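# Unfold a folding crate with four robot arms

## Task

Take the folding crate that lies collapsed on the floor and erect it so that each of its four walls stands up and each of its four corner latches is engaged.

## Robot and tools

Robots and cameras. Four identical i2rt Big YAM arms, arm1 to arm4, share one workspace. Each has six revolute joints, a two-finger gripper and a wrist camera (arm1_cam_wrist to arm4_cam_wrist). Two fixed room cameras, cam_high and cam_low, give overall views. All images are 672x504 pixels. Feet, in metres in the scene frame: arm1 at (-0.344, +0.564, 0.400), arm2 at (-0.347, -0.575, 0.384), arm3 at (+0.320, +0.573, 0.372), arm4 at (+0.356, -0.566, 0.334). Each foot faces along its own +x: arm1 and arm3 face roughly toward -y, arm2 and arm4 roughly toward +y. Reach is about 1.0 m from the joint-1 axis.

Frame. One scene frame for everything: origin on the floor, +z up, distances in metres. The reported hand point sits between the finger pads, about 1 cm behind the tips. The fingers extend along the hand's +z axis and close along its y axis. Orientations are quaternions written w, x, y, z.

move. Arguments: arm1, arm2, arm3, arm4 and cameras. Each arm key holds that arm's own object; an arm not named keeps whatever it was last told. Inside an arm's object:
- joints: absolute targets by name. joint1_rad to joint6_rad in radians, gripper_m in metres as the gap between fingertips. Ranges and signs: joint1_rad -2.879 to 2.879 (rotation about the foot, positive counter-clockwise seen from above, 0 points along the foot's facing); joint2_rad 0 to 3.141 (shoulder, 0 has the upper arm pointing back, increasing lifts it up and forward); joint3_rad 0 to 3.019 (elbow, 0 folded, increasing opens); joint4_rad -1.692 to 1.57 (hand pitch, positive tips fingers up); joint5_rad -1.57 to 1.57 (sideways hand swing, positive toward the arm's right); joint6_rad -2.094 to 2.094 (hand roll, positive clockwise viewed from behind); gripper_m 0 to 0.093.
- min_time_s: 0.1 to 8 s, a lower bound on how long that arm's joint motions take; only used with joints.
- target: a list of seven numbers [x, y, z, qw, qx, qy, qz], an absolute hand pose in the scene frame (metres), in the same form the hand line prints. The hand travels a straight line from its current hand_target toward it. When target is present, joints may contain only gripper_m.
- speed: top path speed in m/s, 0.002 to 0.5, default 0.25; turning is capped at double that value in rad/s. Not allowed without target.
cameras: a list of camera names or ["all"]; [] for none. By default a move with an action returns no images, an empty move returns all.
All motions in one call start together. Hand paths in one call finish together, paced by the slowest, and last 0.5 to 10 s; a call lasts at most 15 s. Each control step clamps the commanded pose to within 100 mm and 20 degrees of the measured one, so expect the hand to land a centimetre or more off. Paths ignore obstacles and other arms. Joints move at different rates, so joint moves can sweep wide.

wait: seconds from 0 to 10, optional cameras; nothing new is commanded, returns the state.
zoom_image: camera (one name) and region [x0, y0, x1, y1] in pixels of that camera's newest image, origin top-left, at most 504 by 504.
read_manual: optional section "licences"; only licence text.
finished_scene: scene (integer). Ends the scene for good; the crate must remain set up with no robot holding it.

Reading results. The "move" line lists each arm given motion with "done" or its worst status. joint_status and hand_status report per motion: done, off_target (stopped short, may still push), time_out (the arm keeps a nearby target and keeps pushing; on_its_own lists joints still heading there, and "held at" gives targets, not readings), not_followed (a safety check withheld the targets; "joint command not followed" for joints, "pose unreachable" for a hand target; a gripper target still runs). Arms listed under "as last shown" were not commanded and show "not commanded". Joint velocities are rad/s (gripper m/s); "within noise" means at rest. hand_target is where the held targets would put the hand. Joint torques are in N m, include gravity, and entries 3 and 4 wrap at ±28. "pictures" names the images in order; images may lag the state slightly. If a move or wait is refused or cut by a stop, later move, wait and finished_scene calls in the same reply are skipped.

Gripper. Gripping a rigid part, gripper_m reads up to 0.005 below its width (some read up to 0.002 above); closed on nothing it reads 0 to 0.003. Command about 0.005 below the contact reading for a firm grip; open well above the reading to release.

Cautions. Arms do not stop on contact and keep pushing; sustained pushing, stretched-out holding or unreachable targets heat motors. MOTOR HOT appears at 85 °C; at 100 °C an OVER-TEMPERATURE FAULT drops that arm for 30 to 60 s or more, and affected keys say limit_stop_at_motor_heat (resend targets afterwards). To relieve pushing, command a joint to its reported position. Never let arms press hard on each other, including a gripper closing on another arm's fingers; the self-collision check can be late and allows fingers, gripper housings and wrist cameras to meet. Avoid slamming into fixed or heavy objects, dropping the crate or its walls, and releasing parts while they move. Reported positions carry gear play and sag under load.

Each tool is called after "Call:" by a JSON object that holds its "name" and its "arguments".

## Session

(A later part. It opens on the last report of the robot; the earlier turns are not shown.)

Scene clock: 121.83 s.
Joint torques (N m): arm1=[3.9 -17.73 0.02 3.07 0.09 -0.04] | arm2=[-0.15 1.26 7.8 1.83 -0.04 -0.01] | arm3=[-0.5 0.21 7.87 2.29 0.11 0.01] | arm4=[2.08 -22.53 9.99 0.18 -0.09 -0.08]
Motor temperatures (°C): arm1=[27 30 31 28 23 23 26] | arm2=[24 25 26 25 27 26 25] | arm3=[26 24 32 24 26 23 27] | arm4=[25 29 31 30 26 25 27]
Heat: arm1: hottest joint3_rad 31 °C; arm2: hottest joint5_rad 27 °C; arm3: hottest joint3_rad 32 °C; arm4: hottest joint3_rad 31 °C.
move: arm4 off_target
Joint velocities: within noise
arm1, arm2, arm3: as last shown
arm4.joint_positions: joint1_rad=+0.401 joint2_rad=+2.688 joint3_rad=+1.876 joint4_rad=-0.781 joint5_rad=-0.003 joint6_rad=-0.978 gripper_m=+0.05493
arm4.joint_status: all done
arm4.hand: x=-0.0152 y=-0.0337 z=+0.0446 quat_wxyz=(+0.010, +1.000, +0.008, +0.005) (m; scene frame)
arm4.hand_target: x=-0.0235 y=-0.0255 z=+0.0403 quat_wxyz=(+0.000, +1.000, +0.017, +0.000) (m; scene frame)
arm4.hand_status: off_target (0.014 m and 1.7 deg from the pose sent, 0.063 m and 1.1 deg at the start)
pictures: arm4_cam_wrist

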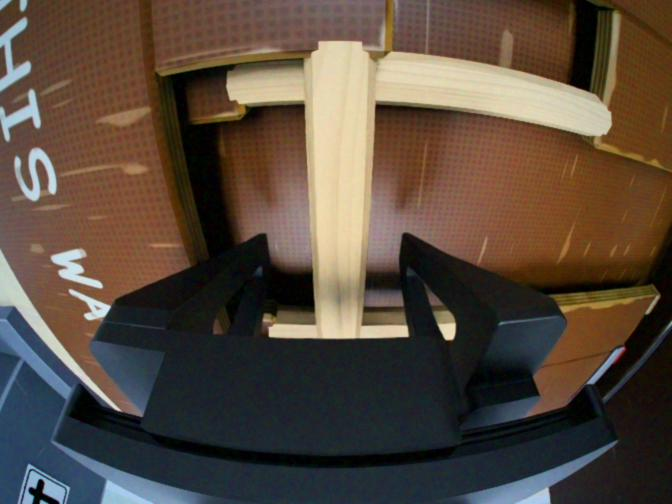

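Call:
{"name": "move", "arguments": {"arm4": {"joints": {"gripper_m": 0.012}}, "cameras": ["cam_high"]}}

Call:
{"name": "zoom_image", "arguments": {"camera": "cam_high", "region": [230, 210, 430, 410]}}

Scene clock: 123.83 s.
Joint torques (N m): arm1=[3.55 -18.32 -0.18 3.04 0.09 0.01] | arm2=[-0.09 1.26 7.82 1.83 -0.04 -0.01] | arm3=[-0.5 -0.32 7.82 2.37 0.13 0.02] | arm4=[2.02 -22.65 9.78 0.01 -0.22 -0.08]
Motor temperatures (°C): arm1=[27 30 31 28 23 23 26] | arm2=[24 25 26 25 27 26 25] | arm3=[26 24 32 24 26 23 27] | arm4=[25 29 31 30 26 25 27]
Heat: arm1: hottest joint3_rad 31 °C; arm2: hottest joint5_rad 27 °C; arm3: hottest joint3_rad 32 °C; arm4: hottest joint3_rad 31 °C.
move: arm4 off_target
Joint velocities: within noise
arm1, arm2, arm3: as last shown
arm4.joint_positions: joint1_rad=+0.401 joint2_rad=+2.688 joint3_rad=+1.877 joint4_rad=-0.776 joint5_rad=+0.002 joint6_rad=-0.984 gripper_m=+0.01656
arm4.joint_status: gripper_m off_target (ended at +0.01660, target +0.01200)
arm4.hand: x=-0.0156 y=-0.0317 z=+0.0449 quat_wxyz=(+0.006, +1.000, +0.011, +0.005) (m; scene frame)
arm4.hand_target: x=-0.0235 y=-0.0252 z=+0.0404 quat_wxyz=(+0.000, +1.000, +0.020, +0.000) (m; scene frame)
arm4.hand_status: not commanded
pictures: cam_high

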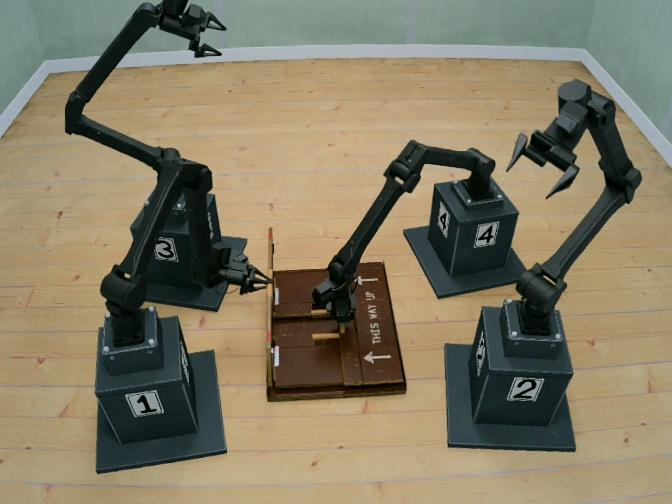

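Scaled by 2.520 from the camera's 672x504 image, which has a finer 960x720 frame.

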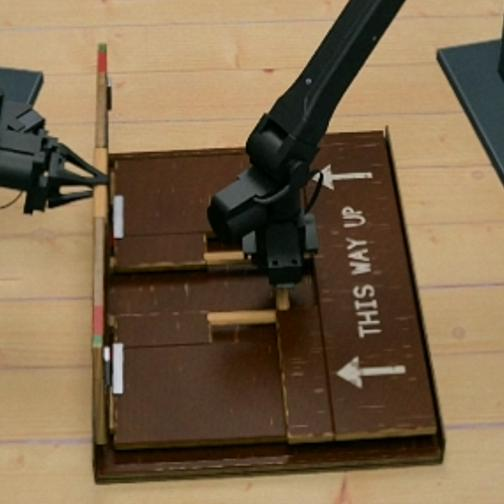

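Call:
{"name": "move", "arguments": {"arm4": {"target": [-0.024, -0.047, 0.144, -0.2164, 0.9763, 0.0146, 0.0032], "speed": 0.15}, "arm3": {"target": [0.22, 0.15, 0.38, 0, 0.7071, 0.7071, 0], "speed": 0.4, "joints": {"gripper_m": 0.05}}, "arm2": {"target": [-0.25, -0.15, 0.38, 0, -0.7071, 0.7071, 0], "speed": 0.4, "joints": {"gripper_m": 0.05}}, "cameras": ["cam_high", "cam_low"]}}

Scene clock: 132.40 s.
Joint torques (N m): arm1=[2.61 -18.37 -0.23 3.17 0.1 -0.01] | arm2=[-0.67 -14.15 7.87 0.49 0.1 0.07] | arm3=[-0.97 -11.63 8.09 0.69 0.25 -0.04] | arm4=[3.02 -24.23 5.19 0.36 0.14 0.22]
Motor temperatures (°C): arm1=[27 30 30 28 23 23 26] | arm2=[24 25 26 25 27 26 25] | arm3=[26 24 32 24 26 23 27] | arm4=[25 30 31 30 26 25 27]
Heat: arm1: hottest joint2_rad 30 °C; arm2: hottest joint5_rad 27 °C; arm3: hottest joint3_rad 32 °C; arm4: hottest joint3_rad 31 °C.
move: arm2 off_target; arm3 off_target; arm4 off_target
Joint velocities: within noise
arm1: as last shown
arm2.joint_positions: joint1_rad=-0.083 joint2_rad=+1.719 joint3_rad=+0.969 joint4_rad=-0.877 joint5_rad=-0.009 joint6_rad=-0.237 gripper_m=+0.05013
arm2.joint_status: all done
arm2.hand: x=-0.2583 y=-0.1743 z=+0.3715 quat_wxyz=(+0.026, +0.713, -0.701, +0.011) (m; scene frame)
arm2.hand_target: x=-0.2516 y=-0.1562 z=+0.3795 quat_wxyz=(+0.009, +0.708, -0.706, +0.002) (m; scene frame)
arm2.hand_status: off_target (0.027 m and 3.4 deg from the pose sent, 0.686 m and 86.3 deg at the start)
arm3.joint_positions: joint1_rad=-0.018 joint2_rad=+1.683 joint3_rad=+0.978 joint4_rad=-0.906 joint5_rad=+0.003 joint6_rad=-0.215 gripper_m=+0.05012
arm3.joint_status: all done
arm3.hand: x=+0.2238 y=+0.1724 z=+0.3750 quat_wxyz=(+0.011, -0.713, -0.700, -0.018) (m; scene frame)
arm3.hand_target: x=+0.2186 y=+0.1539 z=+0.3788 quat_wxyz=(+0.004, -0.710, -0.704, -0.004) (m; scene frame)
arm3.hand_status: off_target (0.023 m and 2.6 deg from the pose sent, 0.603 m and 68.1 deg at the start)
arm4.joint_positions: joint1_rad=+0.481 joint2_rad=+2.398 joint3_rad=+1.429 joint4_rad=-0.275 joint5_rad=+0.267 joint6_rad=-0.944 gripper_m=+0.01656
arm4.joint_status: not commanded
arm4.hand: x=-0.0151 y=-0.0420 z=+0.1274 quat_wxyz=(-0.208, +0.978, +0.008, +0.005) (m; scene frame)
arm4.hand_target: x=-0.0244 y=-0.0468 z=+0.1425 quat_wxyz=(-0.214, +0.977, +0.012, +0.001) (m; scene frame)
arm4.hand_status: off_target (0.019 m and 1.2 deg from the pose sent, 0.101 m and 25.7 deg at the start)
pictures: cam_high, cam_low

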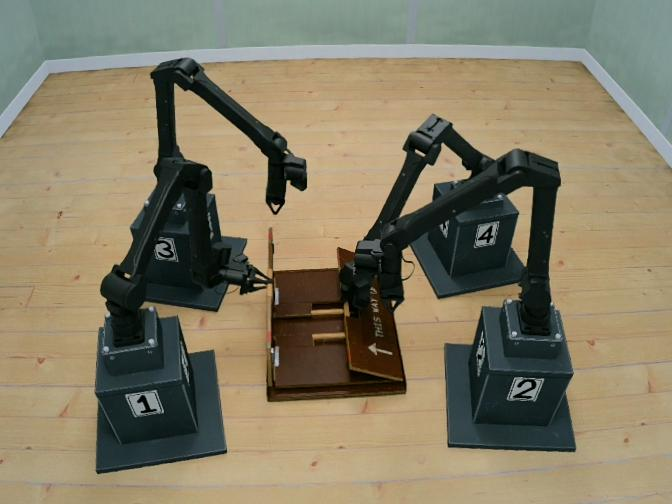

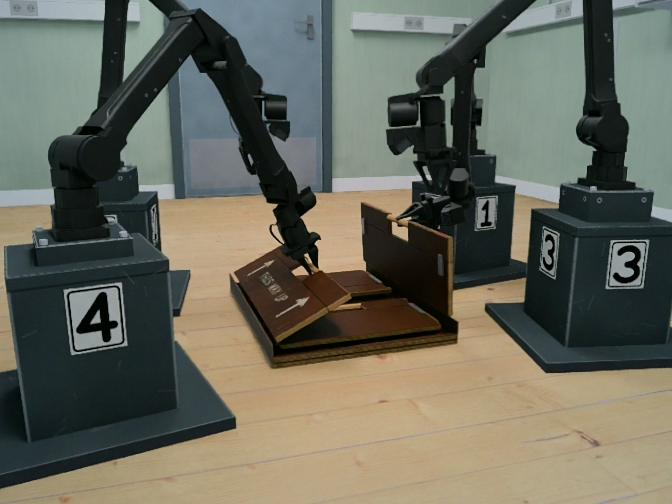

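Call:
{"name": "move", "arguments": {"arm4": {"target": [-0.024, -0.120, 0.212, -0.4226, 0.9063, 0.0136, 0.0063], "speed": 0.15}}}

Call:
{"name": "move", "arguments": {"arm4": {"target": [-0.025, -0.207, 0.240, -0.6088, 0.7934, 0.0119, 0.0091], "speed": 0.15}, "cameras": ["cam_high", "cam_low", "arm2_cam_wrist", "arm3_cam_wrist"]}}

Call:
{"name": "zoom_image", "arguments": {"camera": "cam_high", "region": [230, 210, 430, 410]}}

Scene clock: 136.57 s.
Joint torques (N m): arm1=[3.08 -18.37 -0.34 3.14 0.08 -0.02] | arm2=[-0.56 -14.21 7.87 0.47 0.1 0.06] | arm3=[-0.79 -11.28 8.21 0.59 0.25 -0.08] | arm4=[3.96 -19.84 3.6 1.14 0.01 0.08]
Motor temperatures (°C): arm1=[27 30 30 28 23 23 26] | arm2=[24 25 26 25 27 26 25] | arm3=[26 24 32 24 26 23 27] | arm4=[25 30 31 30 26 25 27]
Heat: arm1: hottest joint2_rad 30 °C; arm2: hottest joint5_rad 27 °C; arm3: hottest joint3_rad 32 °C; arm4: hottest joint3_rad 31 °C.
move: arm4 off_target
Joint velocities: within noise
arm1: as last shown
arm2.joint_positions: joint1_rad=-0.083 joint2_rad=+1.719 joint3_rad=+0.969 joint4_rad=-0.877 joint5_rad=-0.007 joint6_rad=-0.237 gripper_m=+0.05013
arm2.joint_status: not commanded
arm2.hand: x=-0.2581 y=-0.1743 z=+0.3715 quat_wxyz=(+0.025, +0.713, -0.701, +0.012) (m; scene frame)
arm2.hand_target: x=-0.2513 y=-0.1563 z=+0.3795 quat_wxyz=(+0.008, +0.709, -0.706, +0.003) (m; scene frame)
arm2.hand_status: not commanded
arm3.joint_positions: joint1_rad=-0.018 joint2_rad=+1.683 joint3_rad=+0.978 joint4_rad=-0.906 joint5_rad=+0.003 joint6_rad=-0.217 gripper_m=+0.05012
arm3.joint_status: not commanded
arm3.hand: x=+0.2238 y=+0.1724 z=+0.3750 quat_wxyz=(+0.011, -0.713, -0.701, -0.018) (m; scene frame)
arm3.hand_target: x=+0.2186 y=+0.1539 z=+0.3788 quat_wxyz=(+0.004, -0.710, -0.705, -0.004) (m; scene frame)
arm3.hand_status: not commanded
arm4.joint_positions: joint1_rad=+0.645 joint2_rad=+2.213 joint3_rad=+1.047 joint4_rad=+0.245 joint5_rad=+0.643 joint6_rad=-0.938 gripper_m=+0.01646
arm4.joint_status: not commanded
arm4.hand: x=-0.0139 y=-0.1037 z=+0.2069 quat_wxyz=(-0.426, +0.905, -0.002, +0.015) (m; scene frame)
arm4.hand_target: x=-0.0238 y=-0.1174 z=+0.2127 quat_wxyz=(-0.426, +0.905, +0.015, +0.009) (m; scene frame)
arm4.hand_status: off_target (0.020 m and 2.1 deg from the pose sent, 0.115 m and 26.0 deg at the start)
pictures: none

Scene clock: 138.90 s.
Joint torques (N m): arm1=[3.19 -18.67 -0.23 3.06 0.07 0] | arm2=[-0.5 -14.27 7.87 0.47 0.1 0.06] | arm3=[-0.38 -11.05 8.28 0.7 0.2 -0.06] | arm4=[4.25 -15.62 2.62 2.37 -0.05 -0.21]
Motor temperatures (°C): arm1=[27 30 30 28 23 23 26] | arm2=[24 25 26 25 27 26 25] | arm3=[26 24 32 24 26 23 27] | arm4=[25 30 30 30 26 25 27]
Heat: arm1: hottest joint2_rad 30 °C; arm2: hottest joint5_rad 27 °C; arm3: hottest joint3_rad 32 °C; arm4: hottest joint2_rad 30 °C.
move: arm4 off_target
Joint velocities: within noise
arm1, arm2, arm3: as last shown
arm4.joint_positions: joint1_rad=+0.864 joint2_rad=+2.289 joint3_rad=+0.829 joint4_rad=+0.911 joint5_rad=+1.051 joint6_rad=-1.091 gripper_m=+0.01616
arm4.joint_status: not commanded
arm4.hand: x=-0.0119 y=-0.1932 z=+0.2419 quat_wxyz=(-0.608, +0.793, -0.015, +0.016) (m; scene frame)
arm4.hand_target: x=-0.0250 y=-0.2051 z=+0.2418 quat_wxyz=(-0.610, +0.792, +0.010, +0.009) (m; scene frame)
arm4.hand_status: off_target (0.019 m and 3.1 deg from the pose sent, 0.109 m and 24.6 deg at the start)
pictures: arm2_cam_wrist, arm3_cam_wrist, cam_high, cam_low

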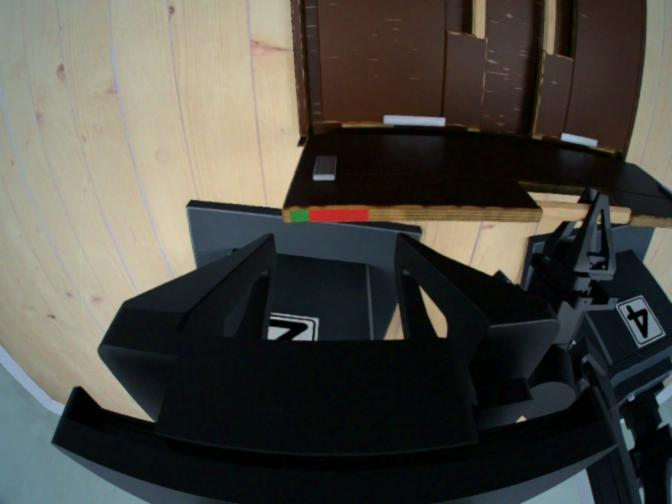

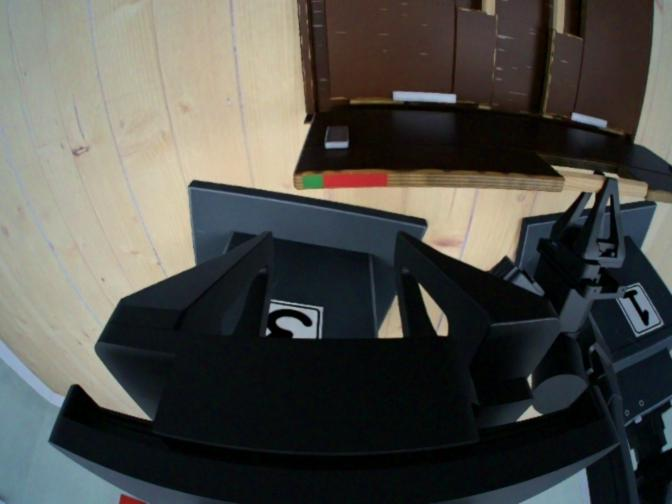

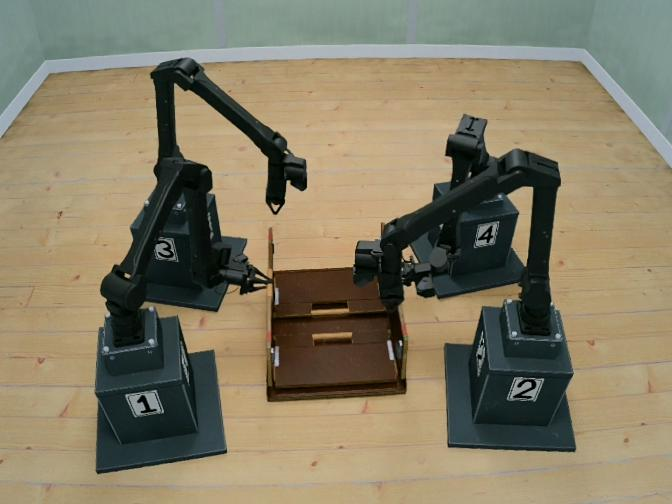

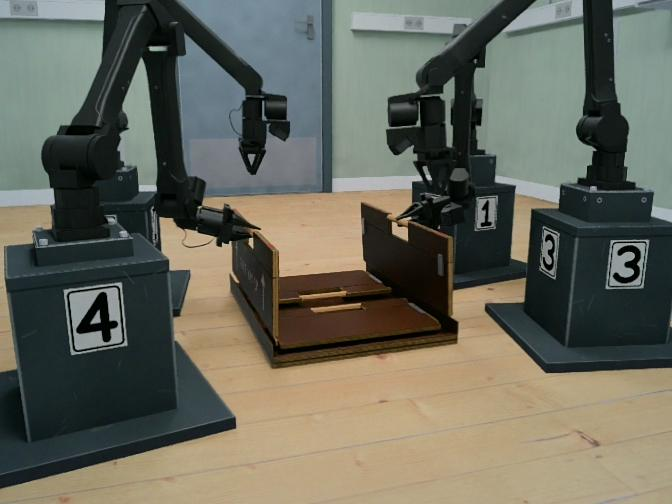

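Scaled by 2.520 from the camera's 672x504 image, which has a finer 960x720 frame.

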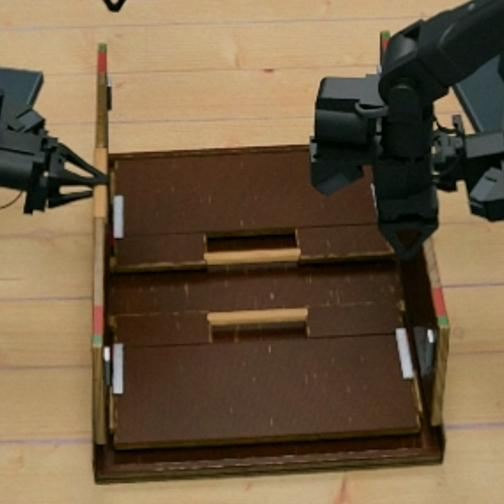

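Call:
{"name": "move", "arguments": {"arm3": {"target": [0.028, -0.022, 0.115, 0, 0.7071, 0.7071, 0], "speed": 0.3, "joints": {"gripper_m": 0.055}}, "cameras": ["arm3_cam_wrist", "cam_high"]}}

Scene clock: 145.67 s.
Joint torques (N m): arm1=[3.08 -18.73 -0.16 2.99 0.08 -0.04] | arm2=[-0.5 -14.27 7.87 0.49 0.1 0.07] | arm3=[-0.56 -19.31 7.97 -0.09 -0.02 -0.06] | arm4=[4.25 -15.56 2.62 2.4 -0.05 -0.19]
Motor temperatures (°C): arm1=[27 30 30 28 23 23 26] | arm2=[24 26 27 25 27 26 25] | arm3=[26 25 32 24 26 23 27] | arm4=[25 30 30 30 26 25 27]
Heat: arm1: hottest joint2_rad 30 °C; arm2: hottest joint3_rad 27 °C; arm3: hottest joint3_rad 32 °C; arm4: hottest joint2_rad 30 °C.
move: arm3 off_target
Joint velocities: within noise
arm1, arm2, arm4: as last shown
arm3.joint_positions: joint1_rad=-0.236 joint2_rad=+2.596 joint3_rad=+1.828 joint4_rad=-0.791 joint5_rad=+0.002 joint6_rad=-0.445 gripper_m=+0.05488
arm3.joint_status: all done
arm3.hand: x=+0.0331 y=-0.0184 z=+0.1261 quat_wxyz=(-0.002, -0.709, -0.705, +0.005) (m; scene frame)
arm3.hand_target: x=+0.0290 y=-0.0196 z=+0.1136 quat_wxyz=(-0.002, -0.708, -0.706, +0.000) (m; scene frame)
arm3.hand_status: off_target (0.013 m and 0.7 deg from the pose sent, 0.379 m and 2.6 deg at the start)
pictures: arm3_cam_wrist, cam_high

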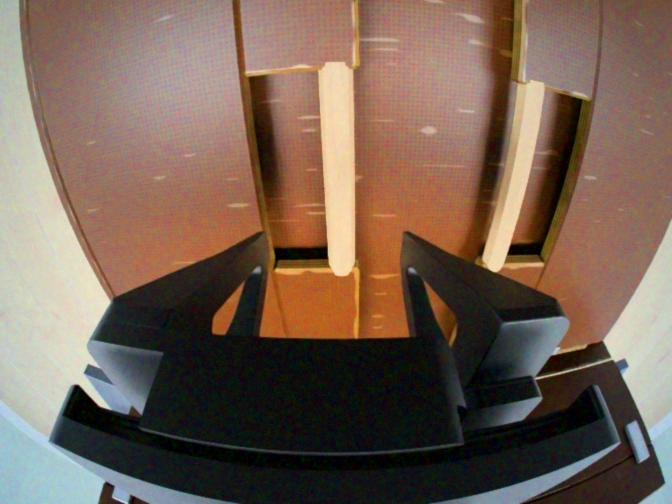

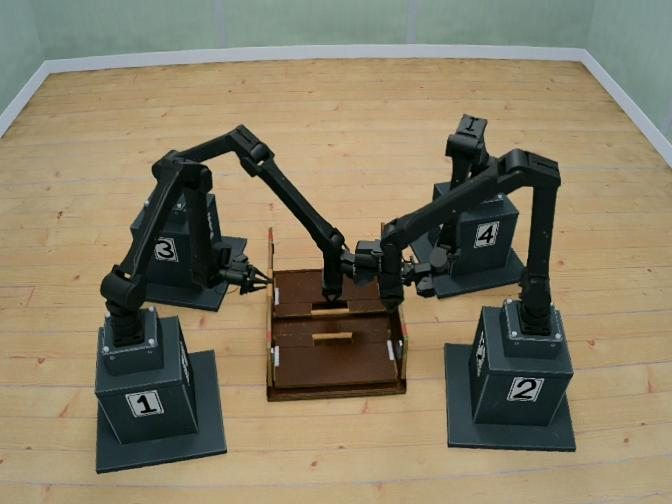

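Call:
{"name": "move", "arguments": {"arm3": {"target": [0.029, -0.020, 0.027, 0, 0.7071, 0.7071, 0], "speed": 0.12, "joints": {"gripper_m": 0.055}}, "cameras": ["arm3_cam_wrist"]}}

Scene clock: 150.30 s.
Joint torques (N m): arm1=[2.78 -18.14 -0.21 3.02 0.09 -0.03] | arm2=[-0.5 -14.27 7.87 0.5 0.1 0.06] | arm3=[-0.79 -19.19 7.49 0.57 0.11 -0.06] | arm4=[4.25 -15.62 2.62 2.39 -0.05 -0.19]
Motor temperatures (°C): arm1=[27 30 30 28 23 23 26] | arm2=[24 26 27 25 27 26 25] | arm3=[26 25 32 24 26 23 27] | arm4=[25 30 30 31 26 25 28]
Heat: arm1: hottest joint2_rad 30 °C; arm2: hottest joint3_rad 27 °C; arm3: hottest joint3_rad 32 °C; arm4: hottest joint4_rad 31 °C.
move: arm3 off_target
Joint velocities: within noise
arm1, arm2, arm4: as last shown
arm3.joint_positions: joint1_rad=-0.236 joint2_rad=+2.782 joint3_rad=+1.949 joint4_rad=-0.745 joint5_rad=+0.002 joint6_rad=-0.447 gripper_m=+0.05488
arm3.joint_status: all done
arm3.hand: x=+0.0346 y=-0.0158 z=+0.0403 quat_wxyz=(+0.001, -0.709, -0.705, -0.004) (m; scene frame)
arm3.hand_target: x=+0.0297 y=-0.0185 z=+0.0273 quat_wxyz=(+0.000, -0.707, -0.707, +0.000) (m; scene frame)
arm3.hand_status: off_target (0.015 m and 0.6 deg from the pose sent, 0.099 m and 0.7 deg at the start)
pictures: arm3_cam_wrist

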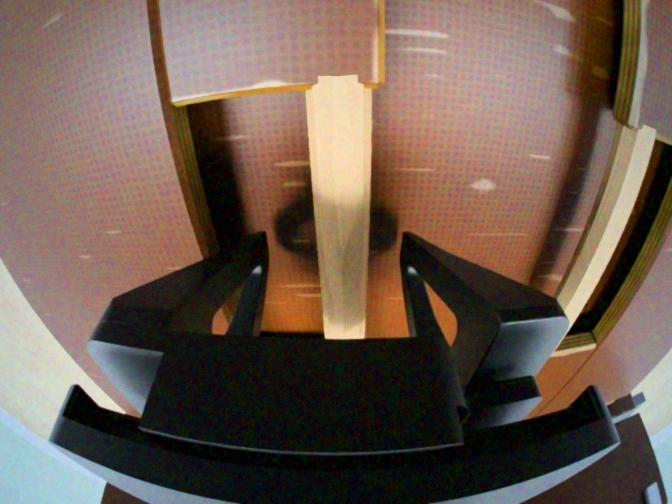

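Call:
{"name": "move", "arguments": {"arm3": {"joints": {"gripper_m": 0.012}}, "arm2": {"target": [-0.09, 0.0, 0.25, 0, -0.7071, 0.7071, 0], "speed": 0.3, "joints": {"gripper_m": 0.055}}}}

Scene clock: 153.37 s.
Joint torques (N m): arm1=[3.14 -17.85 -0.25 3.06 0.06 0.05] | arm2=[-0.56 -22.65 8.17 -0.02 -0.07 -0.15] | arm3=[-0.85 -19.9 7.38 0.55 0 0.11] | arm4=[4.19 -15.56 2.62 2.4 -0.05 -0.19]
Motor temperatures (°C): arm1=[27 30 30 28 23 23 26] | arm2=[24 26 27 25 27 26 25] | arm3=[26 25 32 24 26 23 27] | arm4=[25 30 30 31 26 25 28]
Heat: arm1: hottest joint2_rad 30 °C; arm2: hottest joint3_rad 27 °C; arm3: hottest joint3_rad 32 °C; arm4: hottest joint4_rad 31 °C.
move: arm2 off_target; arm3 off_target
Joint velocities: within noise
arm1.joint_positions: joint1_rad=+0.829 joint2_rad=+2.498 joint3_rad=+0.816 joint4_rad=+1.158 joint5_rad=+1.010 joint6_rad=-1.124 gripper_m=+0.01724
arm1.joint_status: not commanded
arm1.hand: x=-0.0264 y=+0.1907 z=+0.2408 quat_wxyz=(+0.022, -0.019, -0.794, +0.608) (m; scene frame)
arm1.hand_target: x=-0.0101 y=+0.2023 z=+0.2445 quat_wxyz=(+0.005, -0.001, -0.791, +0.612) (m; scene frame)
arm1.hand_status: not commanded
arm2.joint_positions: joint1_rad=-0.278 joint2_rad=+2.332 joint3_rad=+1.611 joint4_rad=-0.872 joint5_rad=-0.004 joint6_rad=-0.406 gripper_m=+0.05487
arm2.joint_status: all done
arm2.hand: x=-0.0998 y=-0.0131 z=+0.2422 quat_wxyz=(+0.011, +0.704, -0.710, +0.002) (m; scene frame)
arm2.hand_target: x=-0.0933 y=-0.0002 z=+0.2486 quat_wxyz=(+0.001, +0.707, -0.707, -0.002) (m; scene frame)
arm2.hand_status: off_target (0.018 m and 1.3 deg from the pose sent, 0.271 m and 3.3 deg at the start)
arm3.joint_positions: joint1_rad=-0.239 joint2_rad=+2.782 joint3_rad=+1.949 joint4_rad=-0.741 joint5_rad=+0.006 joint6_rad=-0.473 gripper_m=+0.01701
arm3.joint_status: gripper_m off_target (ended at +0.01704, target +0.01200)
arm3.hand: x=+0.0316 y=-0.0156 z=+0.0403 quat_wxyz=(+0.002, -0.701, -0.714, -0.001) (m; scene frame)
arm3.hand_target: x=+0.0300 y=-0.0191 z=+0.0273 quat_wxyz=(+0.000, -0.703, -0.711, +0.001) (m; scene frame)
arm3.hand_status: not commanded
arm4: as last shown
pictures: none

Call:
{"name": "move", "arguments": {"arm3": {"target": [0.074, -0.02, 0.163, -0.0923, 0.7010, 0.7010, -0.0923], "speed": 0.15}, "cameras": ["arm2_cam_wrist", "cam_high", "cam_low"]}}

Scene clock: 162.33 s.
Joint torques (N m): arm1=[2.2 -17.9 0.51 2.8 -0.27 -0.02] | arm2=[-0.21 -22.71 8.16 -0.05 -0.07 -0.13] | arm3=[1.85 -26.75 2.61 -1.63 -0.06 0.57] | arm4=[4.01 -15.56 2.82 2.28 -0.1 -0.19]
Motor temperatures (°C): arm1=[27 30 29 28 23 23 26] | arm2=[24 27 27 25 27 26 25] | arm3=[26 27 32 24 26 23 27] | arm4=[25 30 29 31 26 25 28]
Heat: arm1: hottest joint2_rad 30 °C; arm2: hottest joint2_rad 27 °C; arm3: hottest joint3_rad 32 °C; arm4: hottest joint4_rad 31 °C.
move: arm3 off_target
Joint velocities: within noise
arm1.joint_positions: joint1_rad=+0.844 joint2_rad=+2.498 joint3_rad=+0.805 joint4_rad=+1.166 joint5_rad=+1.019 joint6_rad=-1.120 gripper_m=+0.01716
arm1.joint_status: not commanded
arm1.hand: x=-0.0259 y=+0.1978 z=+0.2414 quat_wxyz=(+0.021, -0.016, -0.793, +0.609) (m; scene frame)
arm1.hand_target: x=-0.0096 y=+0.2025 z=+0.2447 quat_wxyz=(+0.004, -0.003, -0.791, +0.612) (m; scene frame)
arm1.hand_status: not commanded
arm2.joint_positions: joint1_rad=-0.275 joint2_rad=+2.332 joint3_rad=+1.611 joint4_rad=-0.872 joint5_rad=-0.004 joint6_rad=-0.406 gripper_m=+0.05487
arm2.joint_status: not commanded
arm2.hand: x=-0.1015 y=-0.0123 z=+0.2422 quat_wxyz=(+0.011, +0.705, -0.709, +0.002) (m; scene frame)
arm2.hand_target: x=-0.0950 y=+0.0006 z=+0.2486 quat_wxyz=(+0.001, +0.708, -0.706, -0.002) (m; scene frame)
arm2.hand_status: not commanded
arm3.joint_positions: joint1_rad=-0.149 joint2_rad=+2.550 joint3_rad=+1.684 joint4_rad=-0.604 joint5_rad=+0.262 joint6_rad=-0.387 gripper_m=+0.01701
arm3.joint_status: not commanded
arm3.hand: x=+0.0485 y=-0.0135 z=+0.1240 quat_wxyz=(+0.099, -0.697, -0.704, +0.097) (m; scene frame)
arm3.hand_target: x=+0.0708 y=-0.0219 z=+0.1600 quat_wxyz=(+0.093, -0.701, -0.700, +0.095) (m; scene frame)
arm3.hand_status: off_target (0.047 m and 1.1 deg from the pose sent, 0.130 m and 14.9 deg at the start)
arm4.joint_positions: joint1_rad=+0.867 joint2_rad=+2.289 joint3_rad=+0.826 joint4_rad=+0.914 joint5_rad=+1.053 joint6_rad=-1.091 gripper_m=+0.01615
arm4.joint_status: not commanded
arm4.hand: x=-0.0118 y=-0.1949 z=+0.2419 quat_wxyz=(-0.609, +0.793, -0.014, +0.016) (m; scene frame)
arm4.hand_target: x=-0.0249 y=-0.2052 z=+0.2417 quat_wxyz=(-0.610, +0.792, +0.010, +0.009) (m; scene frame)
arm4.hand_status: not commanded
pictures: arm2_cam_wrist, cam_high, cam_low

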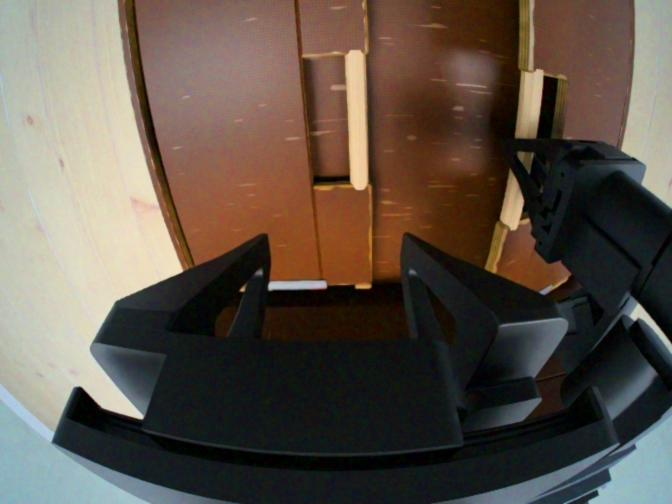

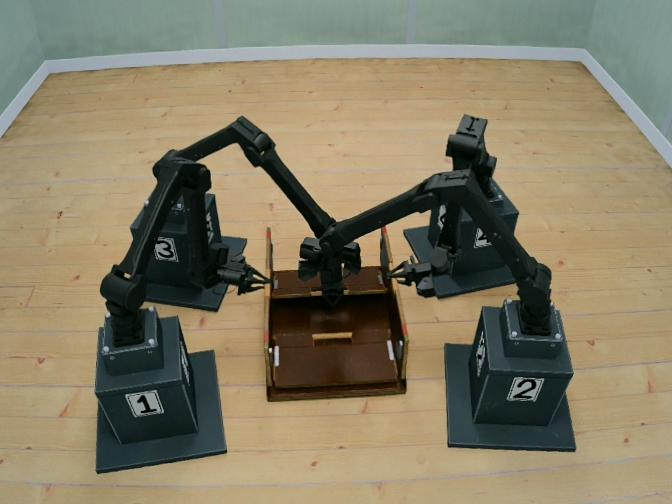

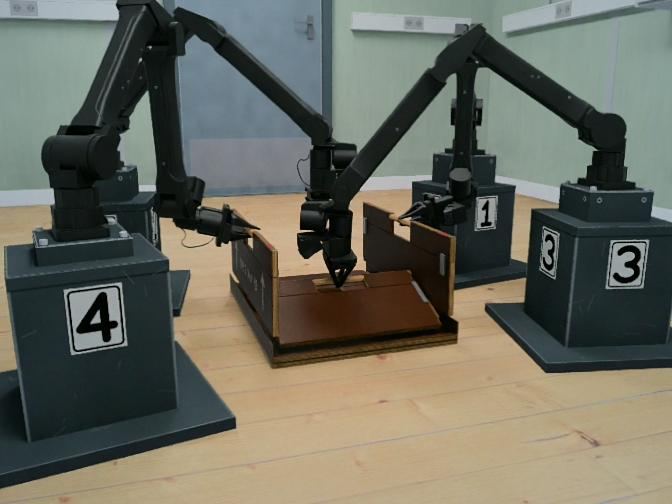

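Call:
{"name": "zoom_image", "arguments": {"camera": "cam_low", "region": [220, 190, 470, 380]}}

Call:
{"name": "zoom_image", "arguments": {"camera": "cam_high", "region": [250, 210, 420, 340]}}

Call:
{"name": "move", "arguments": {"cameras": ["arm3_cam_wrist", "arm1_cam_wrist", "arm4_cam_wrist"]}}

Scaled by 2.016 from the camera's 672x504 image, which has a finer 960x720 frame.

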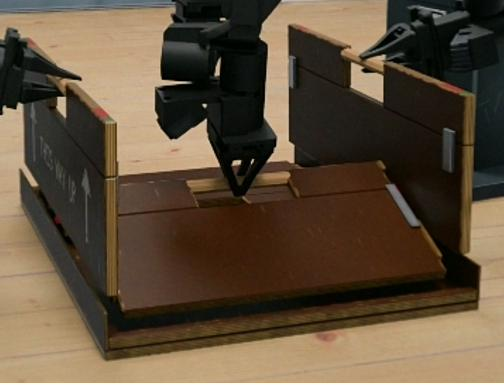

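Scaled by 2.965 from the camera's 672x504 image, which has a finer 960x720 frame.

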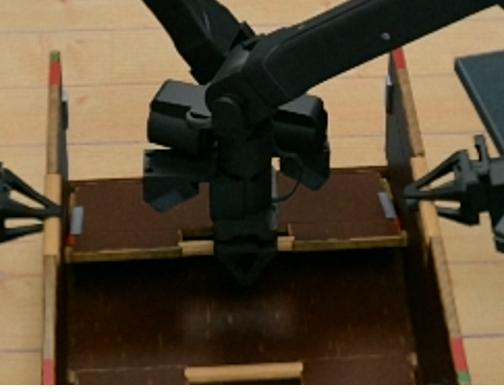

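Scene clock: 163.60 s.
Joint torques (N m): arm1=[1.55 -18.55 0.57 2.76 -0.26 0] | arm2=[-0.15 -22.71 8.16 -0.06 -0.07 -0.13] | arm3=[2.08 -26.34 2.69 -1.51 -0.04 0.55] | arm4=[4.01 -15.5 2.81 2.26 -0.1 -0.19]
Motor temperatures (°C): arm1=[27 30 29 28 23 23 26] | arm2=[24 28 27 25 27 26 25] | arm3=[26 27 32 24 26 23 27] | arm4=[25 30 29 31 26 25 28]
Heat: arm1: hottest joint2_rad 30 °C; arm2: hottest joint2_rad 28 °C; arm3: hottest joint3_rad 32 °C; arm4: hottest joint4_rad 31 °C.
Joint velocities: within noise
arm1.joint_positions: joint1_rad=+0.844 joint2_rad=+2.498 joint3_rad=+0.805 joint4_rad=+1.166 joint5_rad=+1.019 joint6_rad=-1.120 gripper_m=+0.01716
arm1.joint_status: not commanded
arm1.hand: x=-0.0259 y=+0.1978 z=+0.2414 quat_wxyz=(+0.021, -0.016, -0.793, +0.609) (m; scene frame)
arm1.hand_target: x=-0.0096 y=+0.2025 z=+0.2447 quat_wxyz=(+0.004, -0.003, -0.791, +0.612) (m; scene frame)
arm1.hand_status: not commanded
arm2.joint_positions: joint1_rad=-0.275 joint2_rad=+2.332 joint3_rad=+1.611 joint4_rad=-0.872 joint5_rad=-0.004 joint6_rad=-0.406 gripper_m=+0.05487
arm2.joint_status: not commanded
arm2.hand: x=-0.1015 y=-0.0123 z=+0.2422 quat_wxyz=(+0.011, +0.705, -0.709, +0.002) (m; scene frame)
arm2.hand_target: x=-0.0950 y=+0.0006 z=+0.2486 quat_wxyz=(+0.001, +0.708, -0.706, -0.002) (m; scene frame)
arm2.hand_status: not commanded
arm3.joint_positions: joint1_rad=-0.149 joint2_rad=+2.550 joint3_rad=+1.684 joint4_rad=-0.604 joint5_rad=+0.262 joint6_rad=-0.387 gripper_m=+0.01701
arm3.joint_status: not commanded
arm3.hand: x=+0.0485 y=-0.0135 z=+0.1240 quat_wxyz=(+0.099, -0.697, -0.704, +0.097) (m; scene frame)
arm3.hand_target: x=+0.0708 y=-0.0219 z=+0.1600 quat_wxyz=(+0.093, -0.701, -0.700, +0.095) (m; scene frame)
arm3.hand_status: off_target (0.047 m and 1.1 deg from the pose sent, 0.130 m and 14.9 deg at the start)
arm4.joint_positions: joint1_rad=+0.867 joint2_rad=+2.289 joint3_rad=+0.826 joint4_rad=+0.914 joint5_rad=+1.053 joint6_rad=-1.091 gripper_m=+0.01615
arm4.joint_status: not commanded
arm4.hand: x=-0.0118 y=-0.1949 z=+0.2419 quat_wxyz=(-0.609, +0.793, -0.014, +0.016) (m; scene frame)
arm4.hand_target: x=-0.0249 y=-0.2052 z=+0.2417 quat_wxyz=(-0.610, +0.792, +0.010, +0.009) (m; scene frame)
arm4.hand_status: not commanded
pictures: arm1_cam_wrist, arm3_cam_wrist, arm4_cam_wrist

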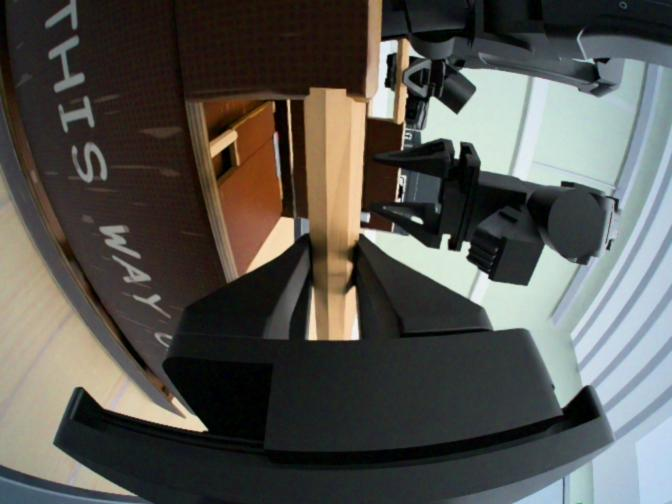

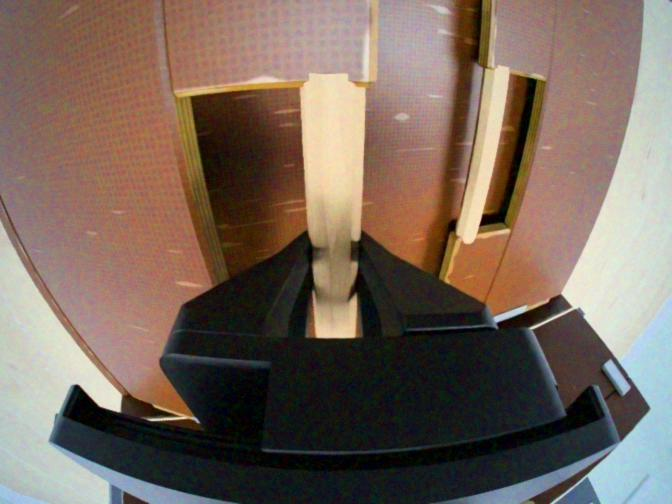

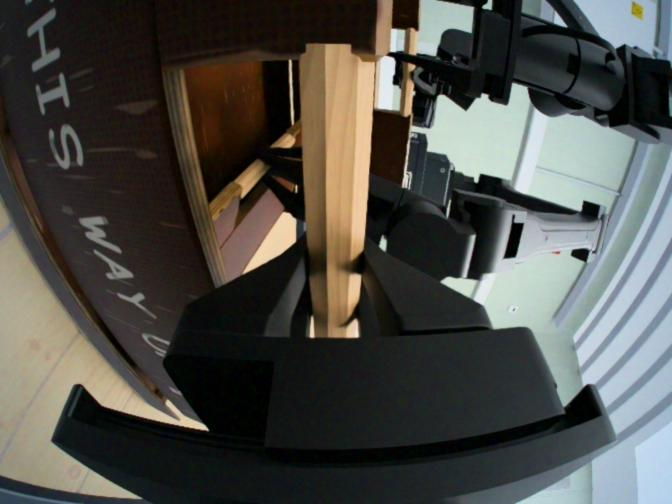

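Call:
{"name": "move", "arguments": {"arm1": {"target": [-0.009, 0.217, 0.246, 0, 0, 0.7771, -0.6293], "speed": 0.05}, "arm4": {"target": [-0.025, -0.219, 0.243, -0.6293, 0.7771, 0.0119, 0.0091], "speed": 0.05}, "cameras": ["cam_high", "cam_low"]}}

Call:
{"name": "zoom_image", "arguments": {"camera": "cam_low", "region": [220, 190, 470, 380]}}

Call:
{"name": "zoom_image", "arguments": {"camera": "cam_high", "region": [230, 210, 430, 410]}}

Scene clock: 169.77 s.
Joint torques (N m): arm1=[3.43 -18.08 -0.35 3.11 0.21 0.03] | arm2=[-0.21 -22.77 8.16 -0.06 -0.08 -0.13] | arm3=[1.73 -24.06 3.88 -0.55 -0.15 0.46] | arm4=[5.42 -15.62 1.77 2.54 0.25 -0.16]
Motor temperatures (°C): arm1=[27 30 29 28 23 23 26] | arm2=[24 28 27 25 27 26 25] | arm3=[26 27 31 24 26 23 28] | arm4=[25 30 29 31 26 25 28]
Heat: arm1: hottest joint2_rad 30 °C; arm2: hottest joint2_rad 28 °C; arm3: hottest joint3_rad 31 °C; arm4: hottest joint4_rad 31 °C.
move: arm1 off_target; arm4 off_target
Joint velocities: within noise
arm1.joint_positions: joint1_rad=+0.858 joint2_rad=+2.533 joint3_rad=+0.810 joint4_rad=+1.259 joint5_rad=+1.047 joint6_rad=-1.167 gripper_m=+0.01715
arm1.joint_status: not commanded
arm1.hand: x=-0.0259 y=+0.2023 z=+0.2418 quat_wxyz=(+0.020, -0.016, -0.780, +0.625) (m; scene frame)
arm1.hand_target: x=-0.0077 y=+0.2156 z=+0.2460 quat_wxyz=(+0.000, +0.001, -0.777, +0.630) (m; scene frame)
arm1.hand_status: off_target (0.023 m and 3.0 deg from the pose sent, 0.026 m and 4.2 deg at the start)
arm2: as last shown
arm3.joint_positions: joint1_rad=-0.138 joint2_rad=+2.516 joint3_rad=+1.667 joint4_rad=-0.632 joint5_rad=+0.264 joint6_rad=-0.378 gripper_m=+0.01681
arm3.joint_status: not commanded
arm3.hand: x=+0.0556 y=-0.0133 z=+0.1399 quat_wxyz=(+0.101, -0.696, -0.705, +0.093) (m; scene frame)
arm3.hand_target: x=+0.0708 y=-0.0219 z=+0.1601 quat_wxyz=(+0.092, -0.701, -0.701, +0.095) (m; scene frame)
arm3.hand_status: not commanded
arm4.joint_positions: joint1_rad=+0.879 joint2_rad=+2.322 joint3_rad=+0.822 joint4_rad=+1.019 joint5_rad=+1.079 joint6_rad=-1.147 gripper_m=+0.01615
arm4.joint_status: not commanded
arm4.hand: x=-0.0112 y=-0.1996 z=+0.2421 quat_wxyz=(-0.625, +0.780, -0.013, +0.015) (m; scene frame)
arm4.hand_target: x=-0.0255 y=-0.2184 z=+0.2421 quat_wxyz=(-0.628, +0.778, +0.014, +0.007) (m; scene frame)
arm4.hand_status: off_target (0.024 m and 3.0 deg from the pose sent, 0.028 m and 4.3 deg at the start)
pictures: cam_high, cam_low

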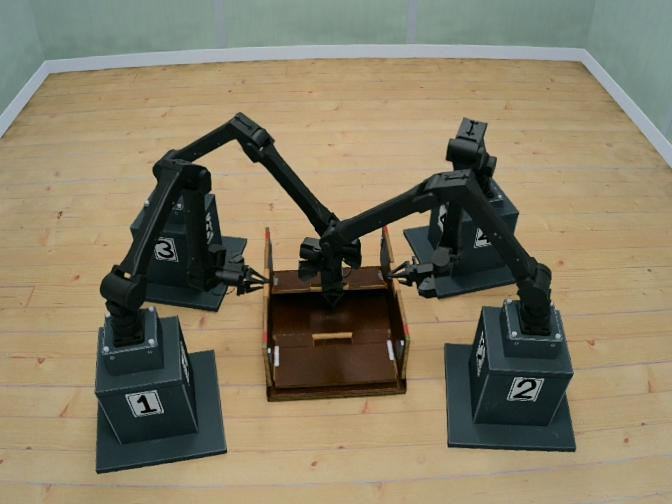

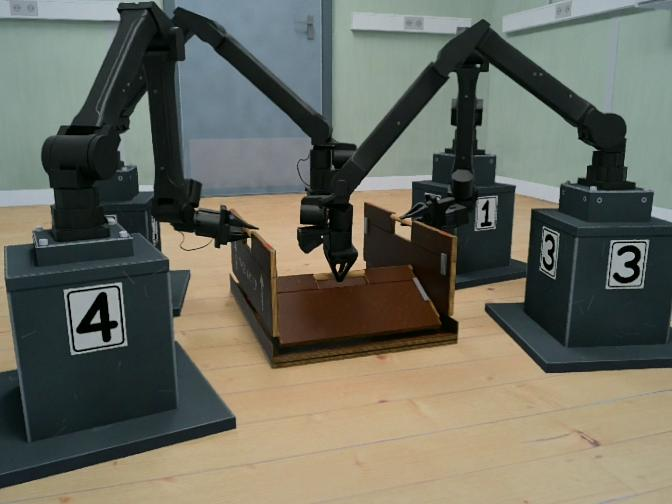

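Scaled by 2.016 from the camera's 672x504 image, which has a finer 960x720 frame.

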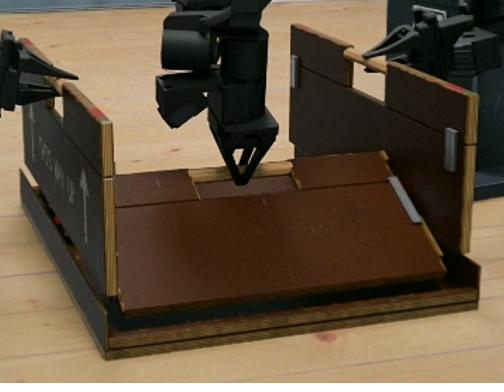

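Scaled by 2.520 from the camera's 672x504 image, which has a finer 960x720 frame.

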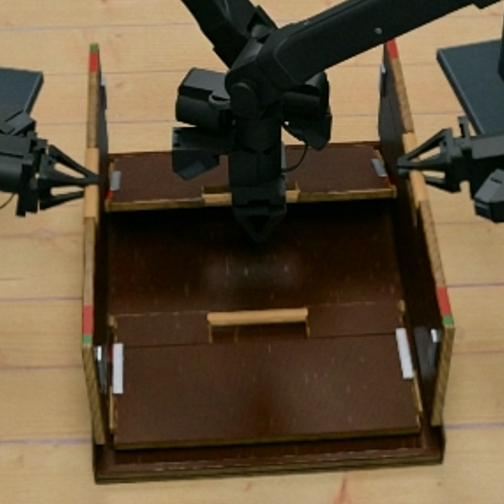

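Call:
{"name": "move", "arguments": {"arm1": {"target": [-0.009, 0.227, 0.246, 0, 0, 0.7716, -0.6361], "speed": 0.05}, "arm4": {"target": [-0.025, -0.228, 0.243, -0.6361, 0.7716, 0.0119, 0.0091], "speed": 0.05}, "arm3": {"target": [0.11, -0.02, 0.215, -0.13, 0.695, 0.695, -0.13], "speed": 0.12}, "cameras": ["cam_high", "cam_low"]}}

Call:
{"name": "zoom_image", "arguments": {"camera": "cam_high", "region": [230, 210, 430, 410]}}

Scene clock: 174.50 s.
Joint torques (N m): arm1=[5.54 -17.49 -1.2 3.49 0.43 0.09] | arm2=[-0.26 -22.77 8.13 -0.06 -0.07 -0.13] | arm3=[1.61 -23.18 4.29 -0.44 -0.15 0.44] | arm4=[6.71 -15.74 1.09 2.67 0.89 -0.08]
Motor temperatures (°C): arm1=[27 30 29 28 23 23 26] | arm2=[24 29 27 25 27 26 25] | arm3=[26 28 31 24 26 23 28] | arm4=[25 30 29 31 26 25 28]
Heat: arm1: hottest joint2_rad 30 °C; arm2: hottest joint2_rad 29 °C; arm3: hottest joint3_rad 31 °C; arm4: hottest joint4_rad 31 °C.
move: arm1 off_target; arm3 off_target; arm4 off_target
Joint velocities: within noise
arm1.joint_positions: joint1_rad=+0.861 joint2_rad=+2.545 joint3_rad=+0.816 joint4_rad=+1.290 joint5_rad=+1.062 joint6_rad=-1.181 gripper_m=+0.01715
arm1.joint_status: not commanded
arm1.hand: x=-0.0261 y=+0.2026 z=+0.2424 quat_wxyz=(+0.020, -0.021, -0.775, +0.632) (m; scene frame)
arm1.hand_target: x=-0.0062 y=+0.2245 z=+0.2463 quat_wxyz=(-0.005, -0.001, -0.772, +0.636) (m; scene frame)
arm1.hand_status: off_target (0.030 m and 3.4 deg from the pose sent, 0.030 m and 3.3 deg at the start)
arm2: as last shown
arm3.joint_positions: joint1_rad=-0.054 joint2_rad=+2.397 joint3_rad=+1.572 joint4_rad=-0.662 joint5_rad=+0.374 joint6_rad=-0.297 gripper_m=+0.01636
arm3.joint_status: not commanded
arm3.hand: x=+0.0929 y=-0.0120 z=+0.1923 quat_wxyz=(+0.142, -0.690, -0.698, +0.124) (m; scene frame)
arm3.hand_target: x=+0.1089 y=-0.0211 z=+0.2148 quat_wxyz=(+0.130, -0.695, -0.695, +0.131) (m; scene frame)
arm3.hand_status: off_target (0.030 m and 1.7 deg from the pose sent, 0.093 m and 5.5 deg at the start)
arm4.joint_positions: joint1_rad=+0.881 joint2_rad=+2.335 joint3_rad=+0.825 joint4_rad=+1.055 joint5_rad=+1.091 joint6_rad=-1.168 gripper_m=+0.01615
arm4.joint_status: not commanded
arm4.hand: x=-0.0106 y=-0.1997 z=+0.2420 quat_wxyz=(-0.631, +0.775, -0.015, +0.016) (m; scene frame)
arm4.hand_target: x=-0.0249 y=-0.2256 z=+0.2430 quat_wxyz=(-0.636, +0.771, +0.011, +0.009) (m; scene frame)
arm4.hand_status: off_target (0.032 m and 3.3 deg from the pose sent, 0.032 m and 3.4 deg at the start)
pictures: cam_high, cam_low

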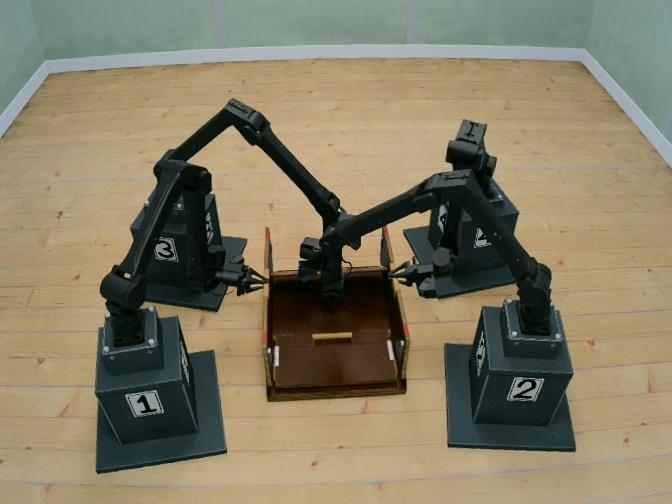

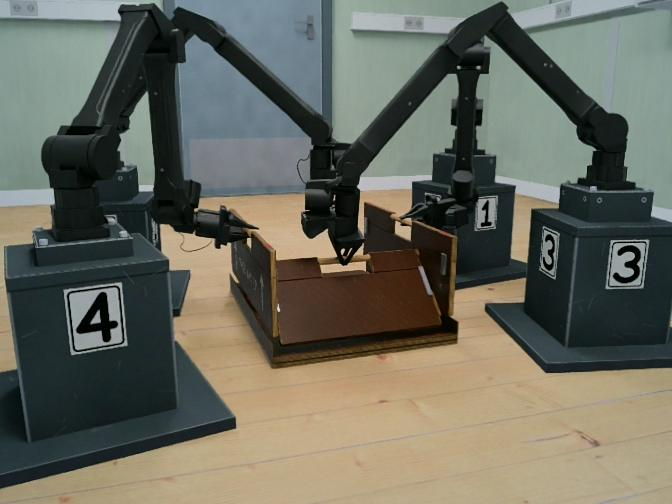

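Scaled by 2.520 from the camera's 672x504 image, which has a finer 960x720 frame.

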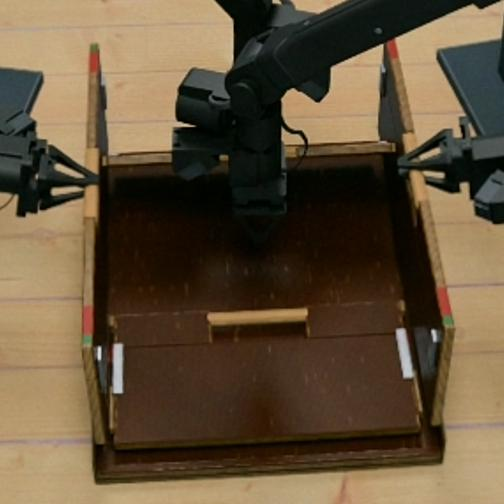

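Call:
{"name": "move", "arguments": {"arm3": {"target": [0.167, -0.02, 0.257, -0.183, 0.683, 0.683, -0.183], "speed": 0.12}, "arm2": {"target": [-0.0755, -0.002, 0.115, 0, -0.7193, 0.6947, 0], "speed": 0.2}, "cameras": ["arm2_cam_wrist", "cam_low"]}}

Scene clock: 183.10 s.
Joint torques (N m): arm1=[5.13 -18.08 -1.14 3.6 0.44 0.05] | arm2=[-0.97 -24.59 6.91 0.66 0.05 -0.13] | arm3=[2.61 -22.95 4.57 -0.57 -0.26 0.41] | arm4=[6.71 -15.62 1.09 2.71 0.89 -0.08]
Motor temperatures (°C): arm1=[27 31 29 28 23 23 26] | arm2=[24 29 27 25 27 26 25] | arm3=[26 29 30 24 26 23 28] | arm4=[25 30 28 31 27 25 28]
Heat: arm1: hottest joint2_rad 31 °C; arm2: hottest joint2_rad 29 °C; arm3: hottest joint3_rad 30 °C; arm4: hottest joint4_rad 31 °C.
move: arm2 off_target; arm3 off_target
Joint velocities: within noise
arm1, arm4: as last shown
arm2.joint_positions: joint1_rad=-0.307 joint2_rad=+2.602 joint3_rad=+1.716 joint4_rad=-0.729 joint5_rad=-0.002 joint6_rad=-0.467 gripper_m=+0.05487
arm2.joint_status: not commanded
arm2.hand: x=-0.0840 y=-0.0222 z=+0.1075 quat_wxyz=(+0.021, +0.715, -0.698, +0.006) (m; scene frame)
arm2.hand_target: x=-0.0724 y=-0.0050 z=+0.1158 quat_wxyz=(+0.000, +0.717, -0.697, +0.000) (m; scene frame)
arm2.hand_status: off_target (0.023 m and 2.6 deg from the pose sent, 0.130 m and 2.6 deg at the start)
arm3.joint_positions: joint1_rad=+0.069 joint2_rad=+2.326 joint3_rad=+1.512 joint4_rad=-0.711 joint5_rad=+0.543 joint6_rad=-0.157 gripper_m=+0.01635
arm3.joint_status: not commanded
arm3.hand: x=+0.1434 y=-0.0099 z=+0.2300 quat_wxyz=(+0.202, -0.682, -0.681, +0.175) (m; scene frame)
arm3.hand_target: x=+0.1661 y=-0.0207 z=+0.2555 quat_wxyz=(+0.184, -0.683, -0.683, +0.183) (m; scene frame)
arm3.hand_status: off_target (0.037 m and 2.4 deg from the pose sent, 0.099 m and 8.4 deg at the start)
pictures: arm2_cam_wrist, cam_low

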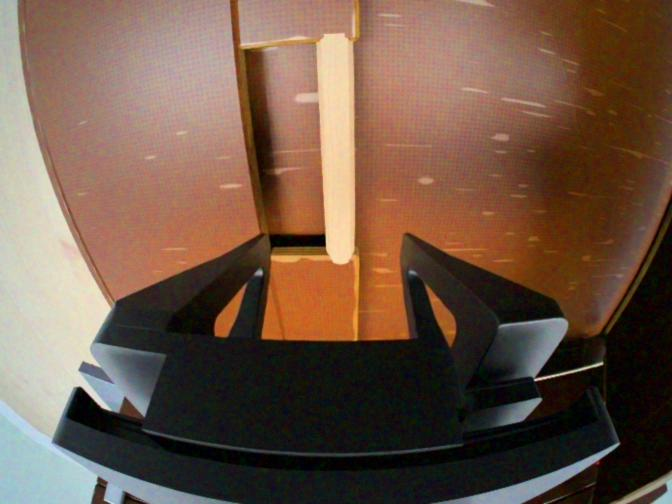

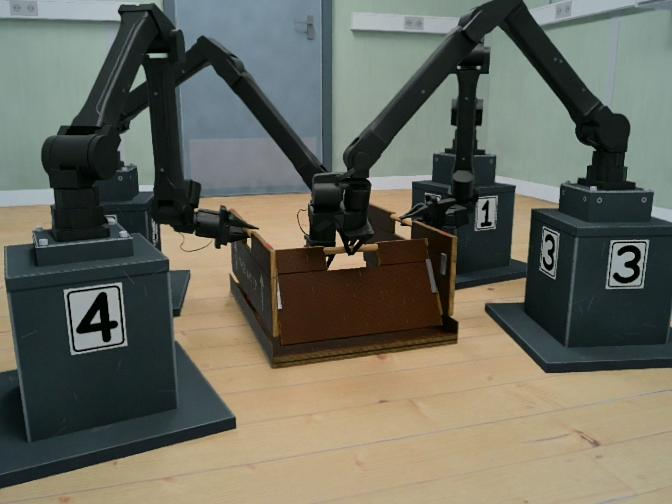

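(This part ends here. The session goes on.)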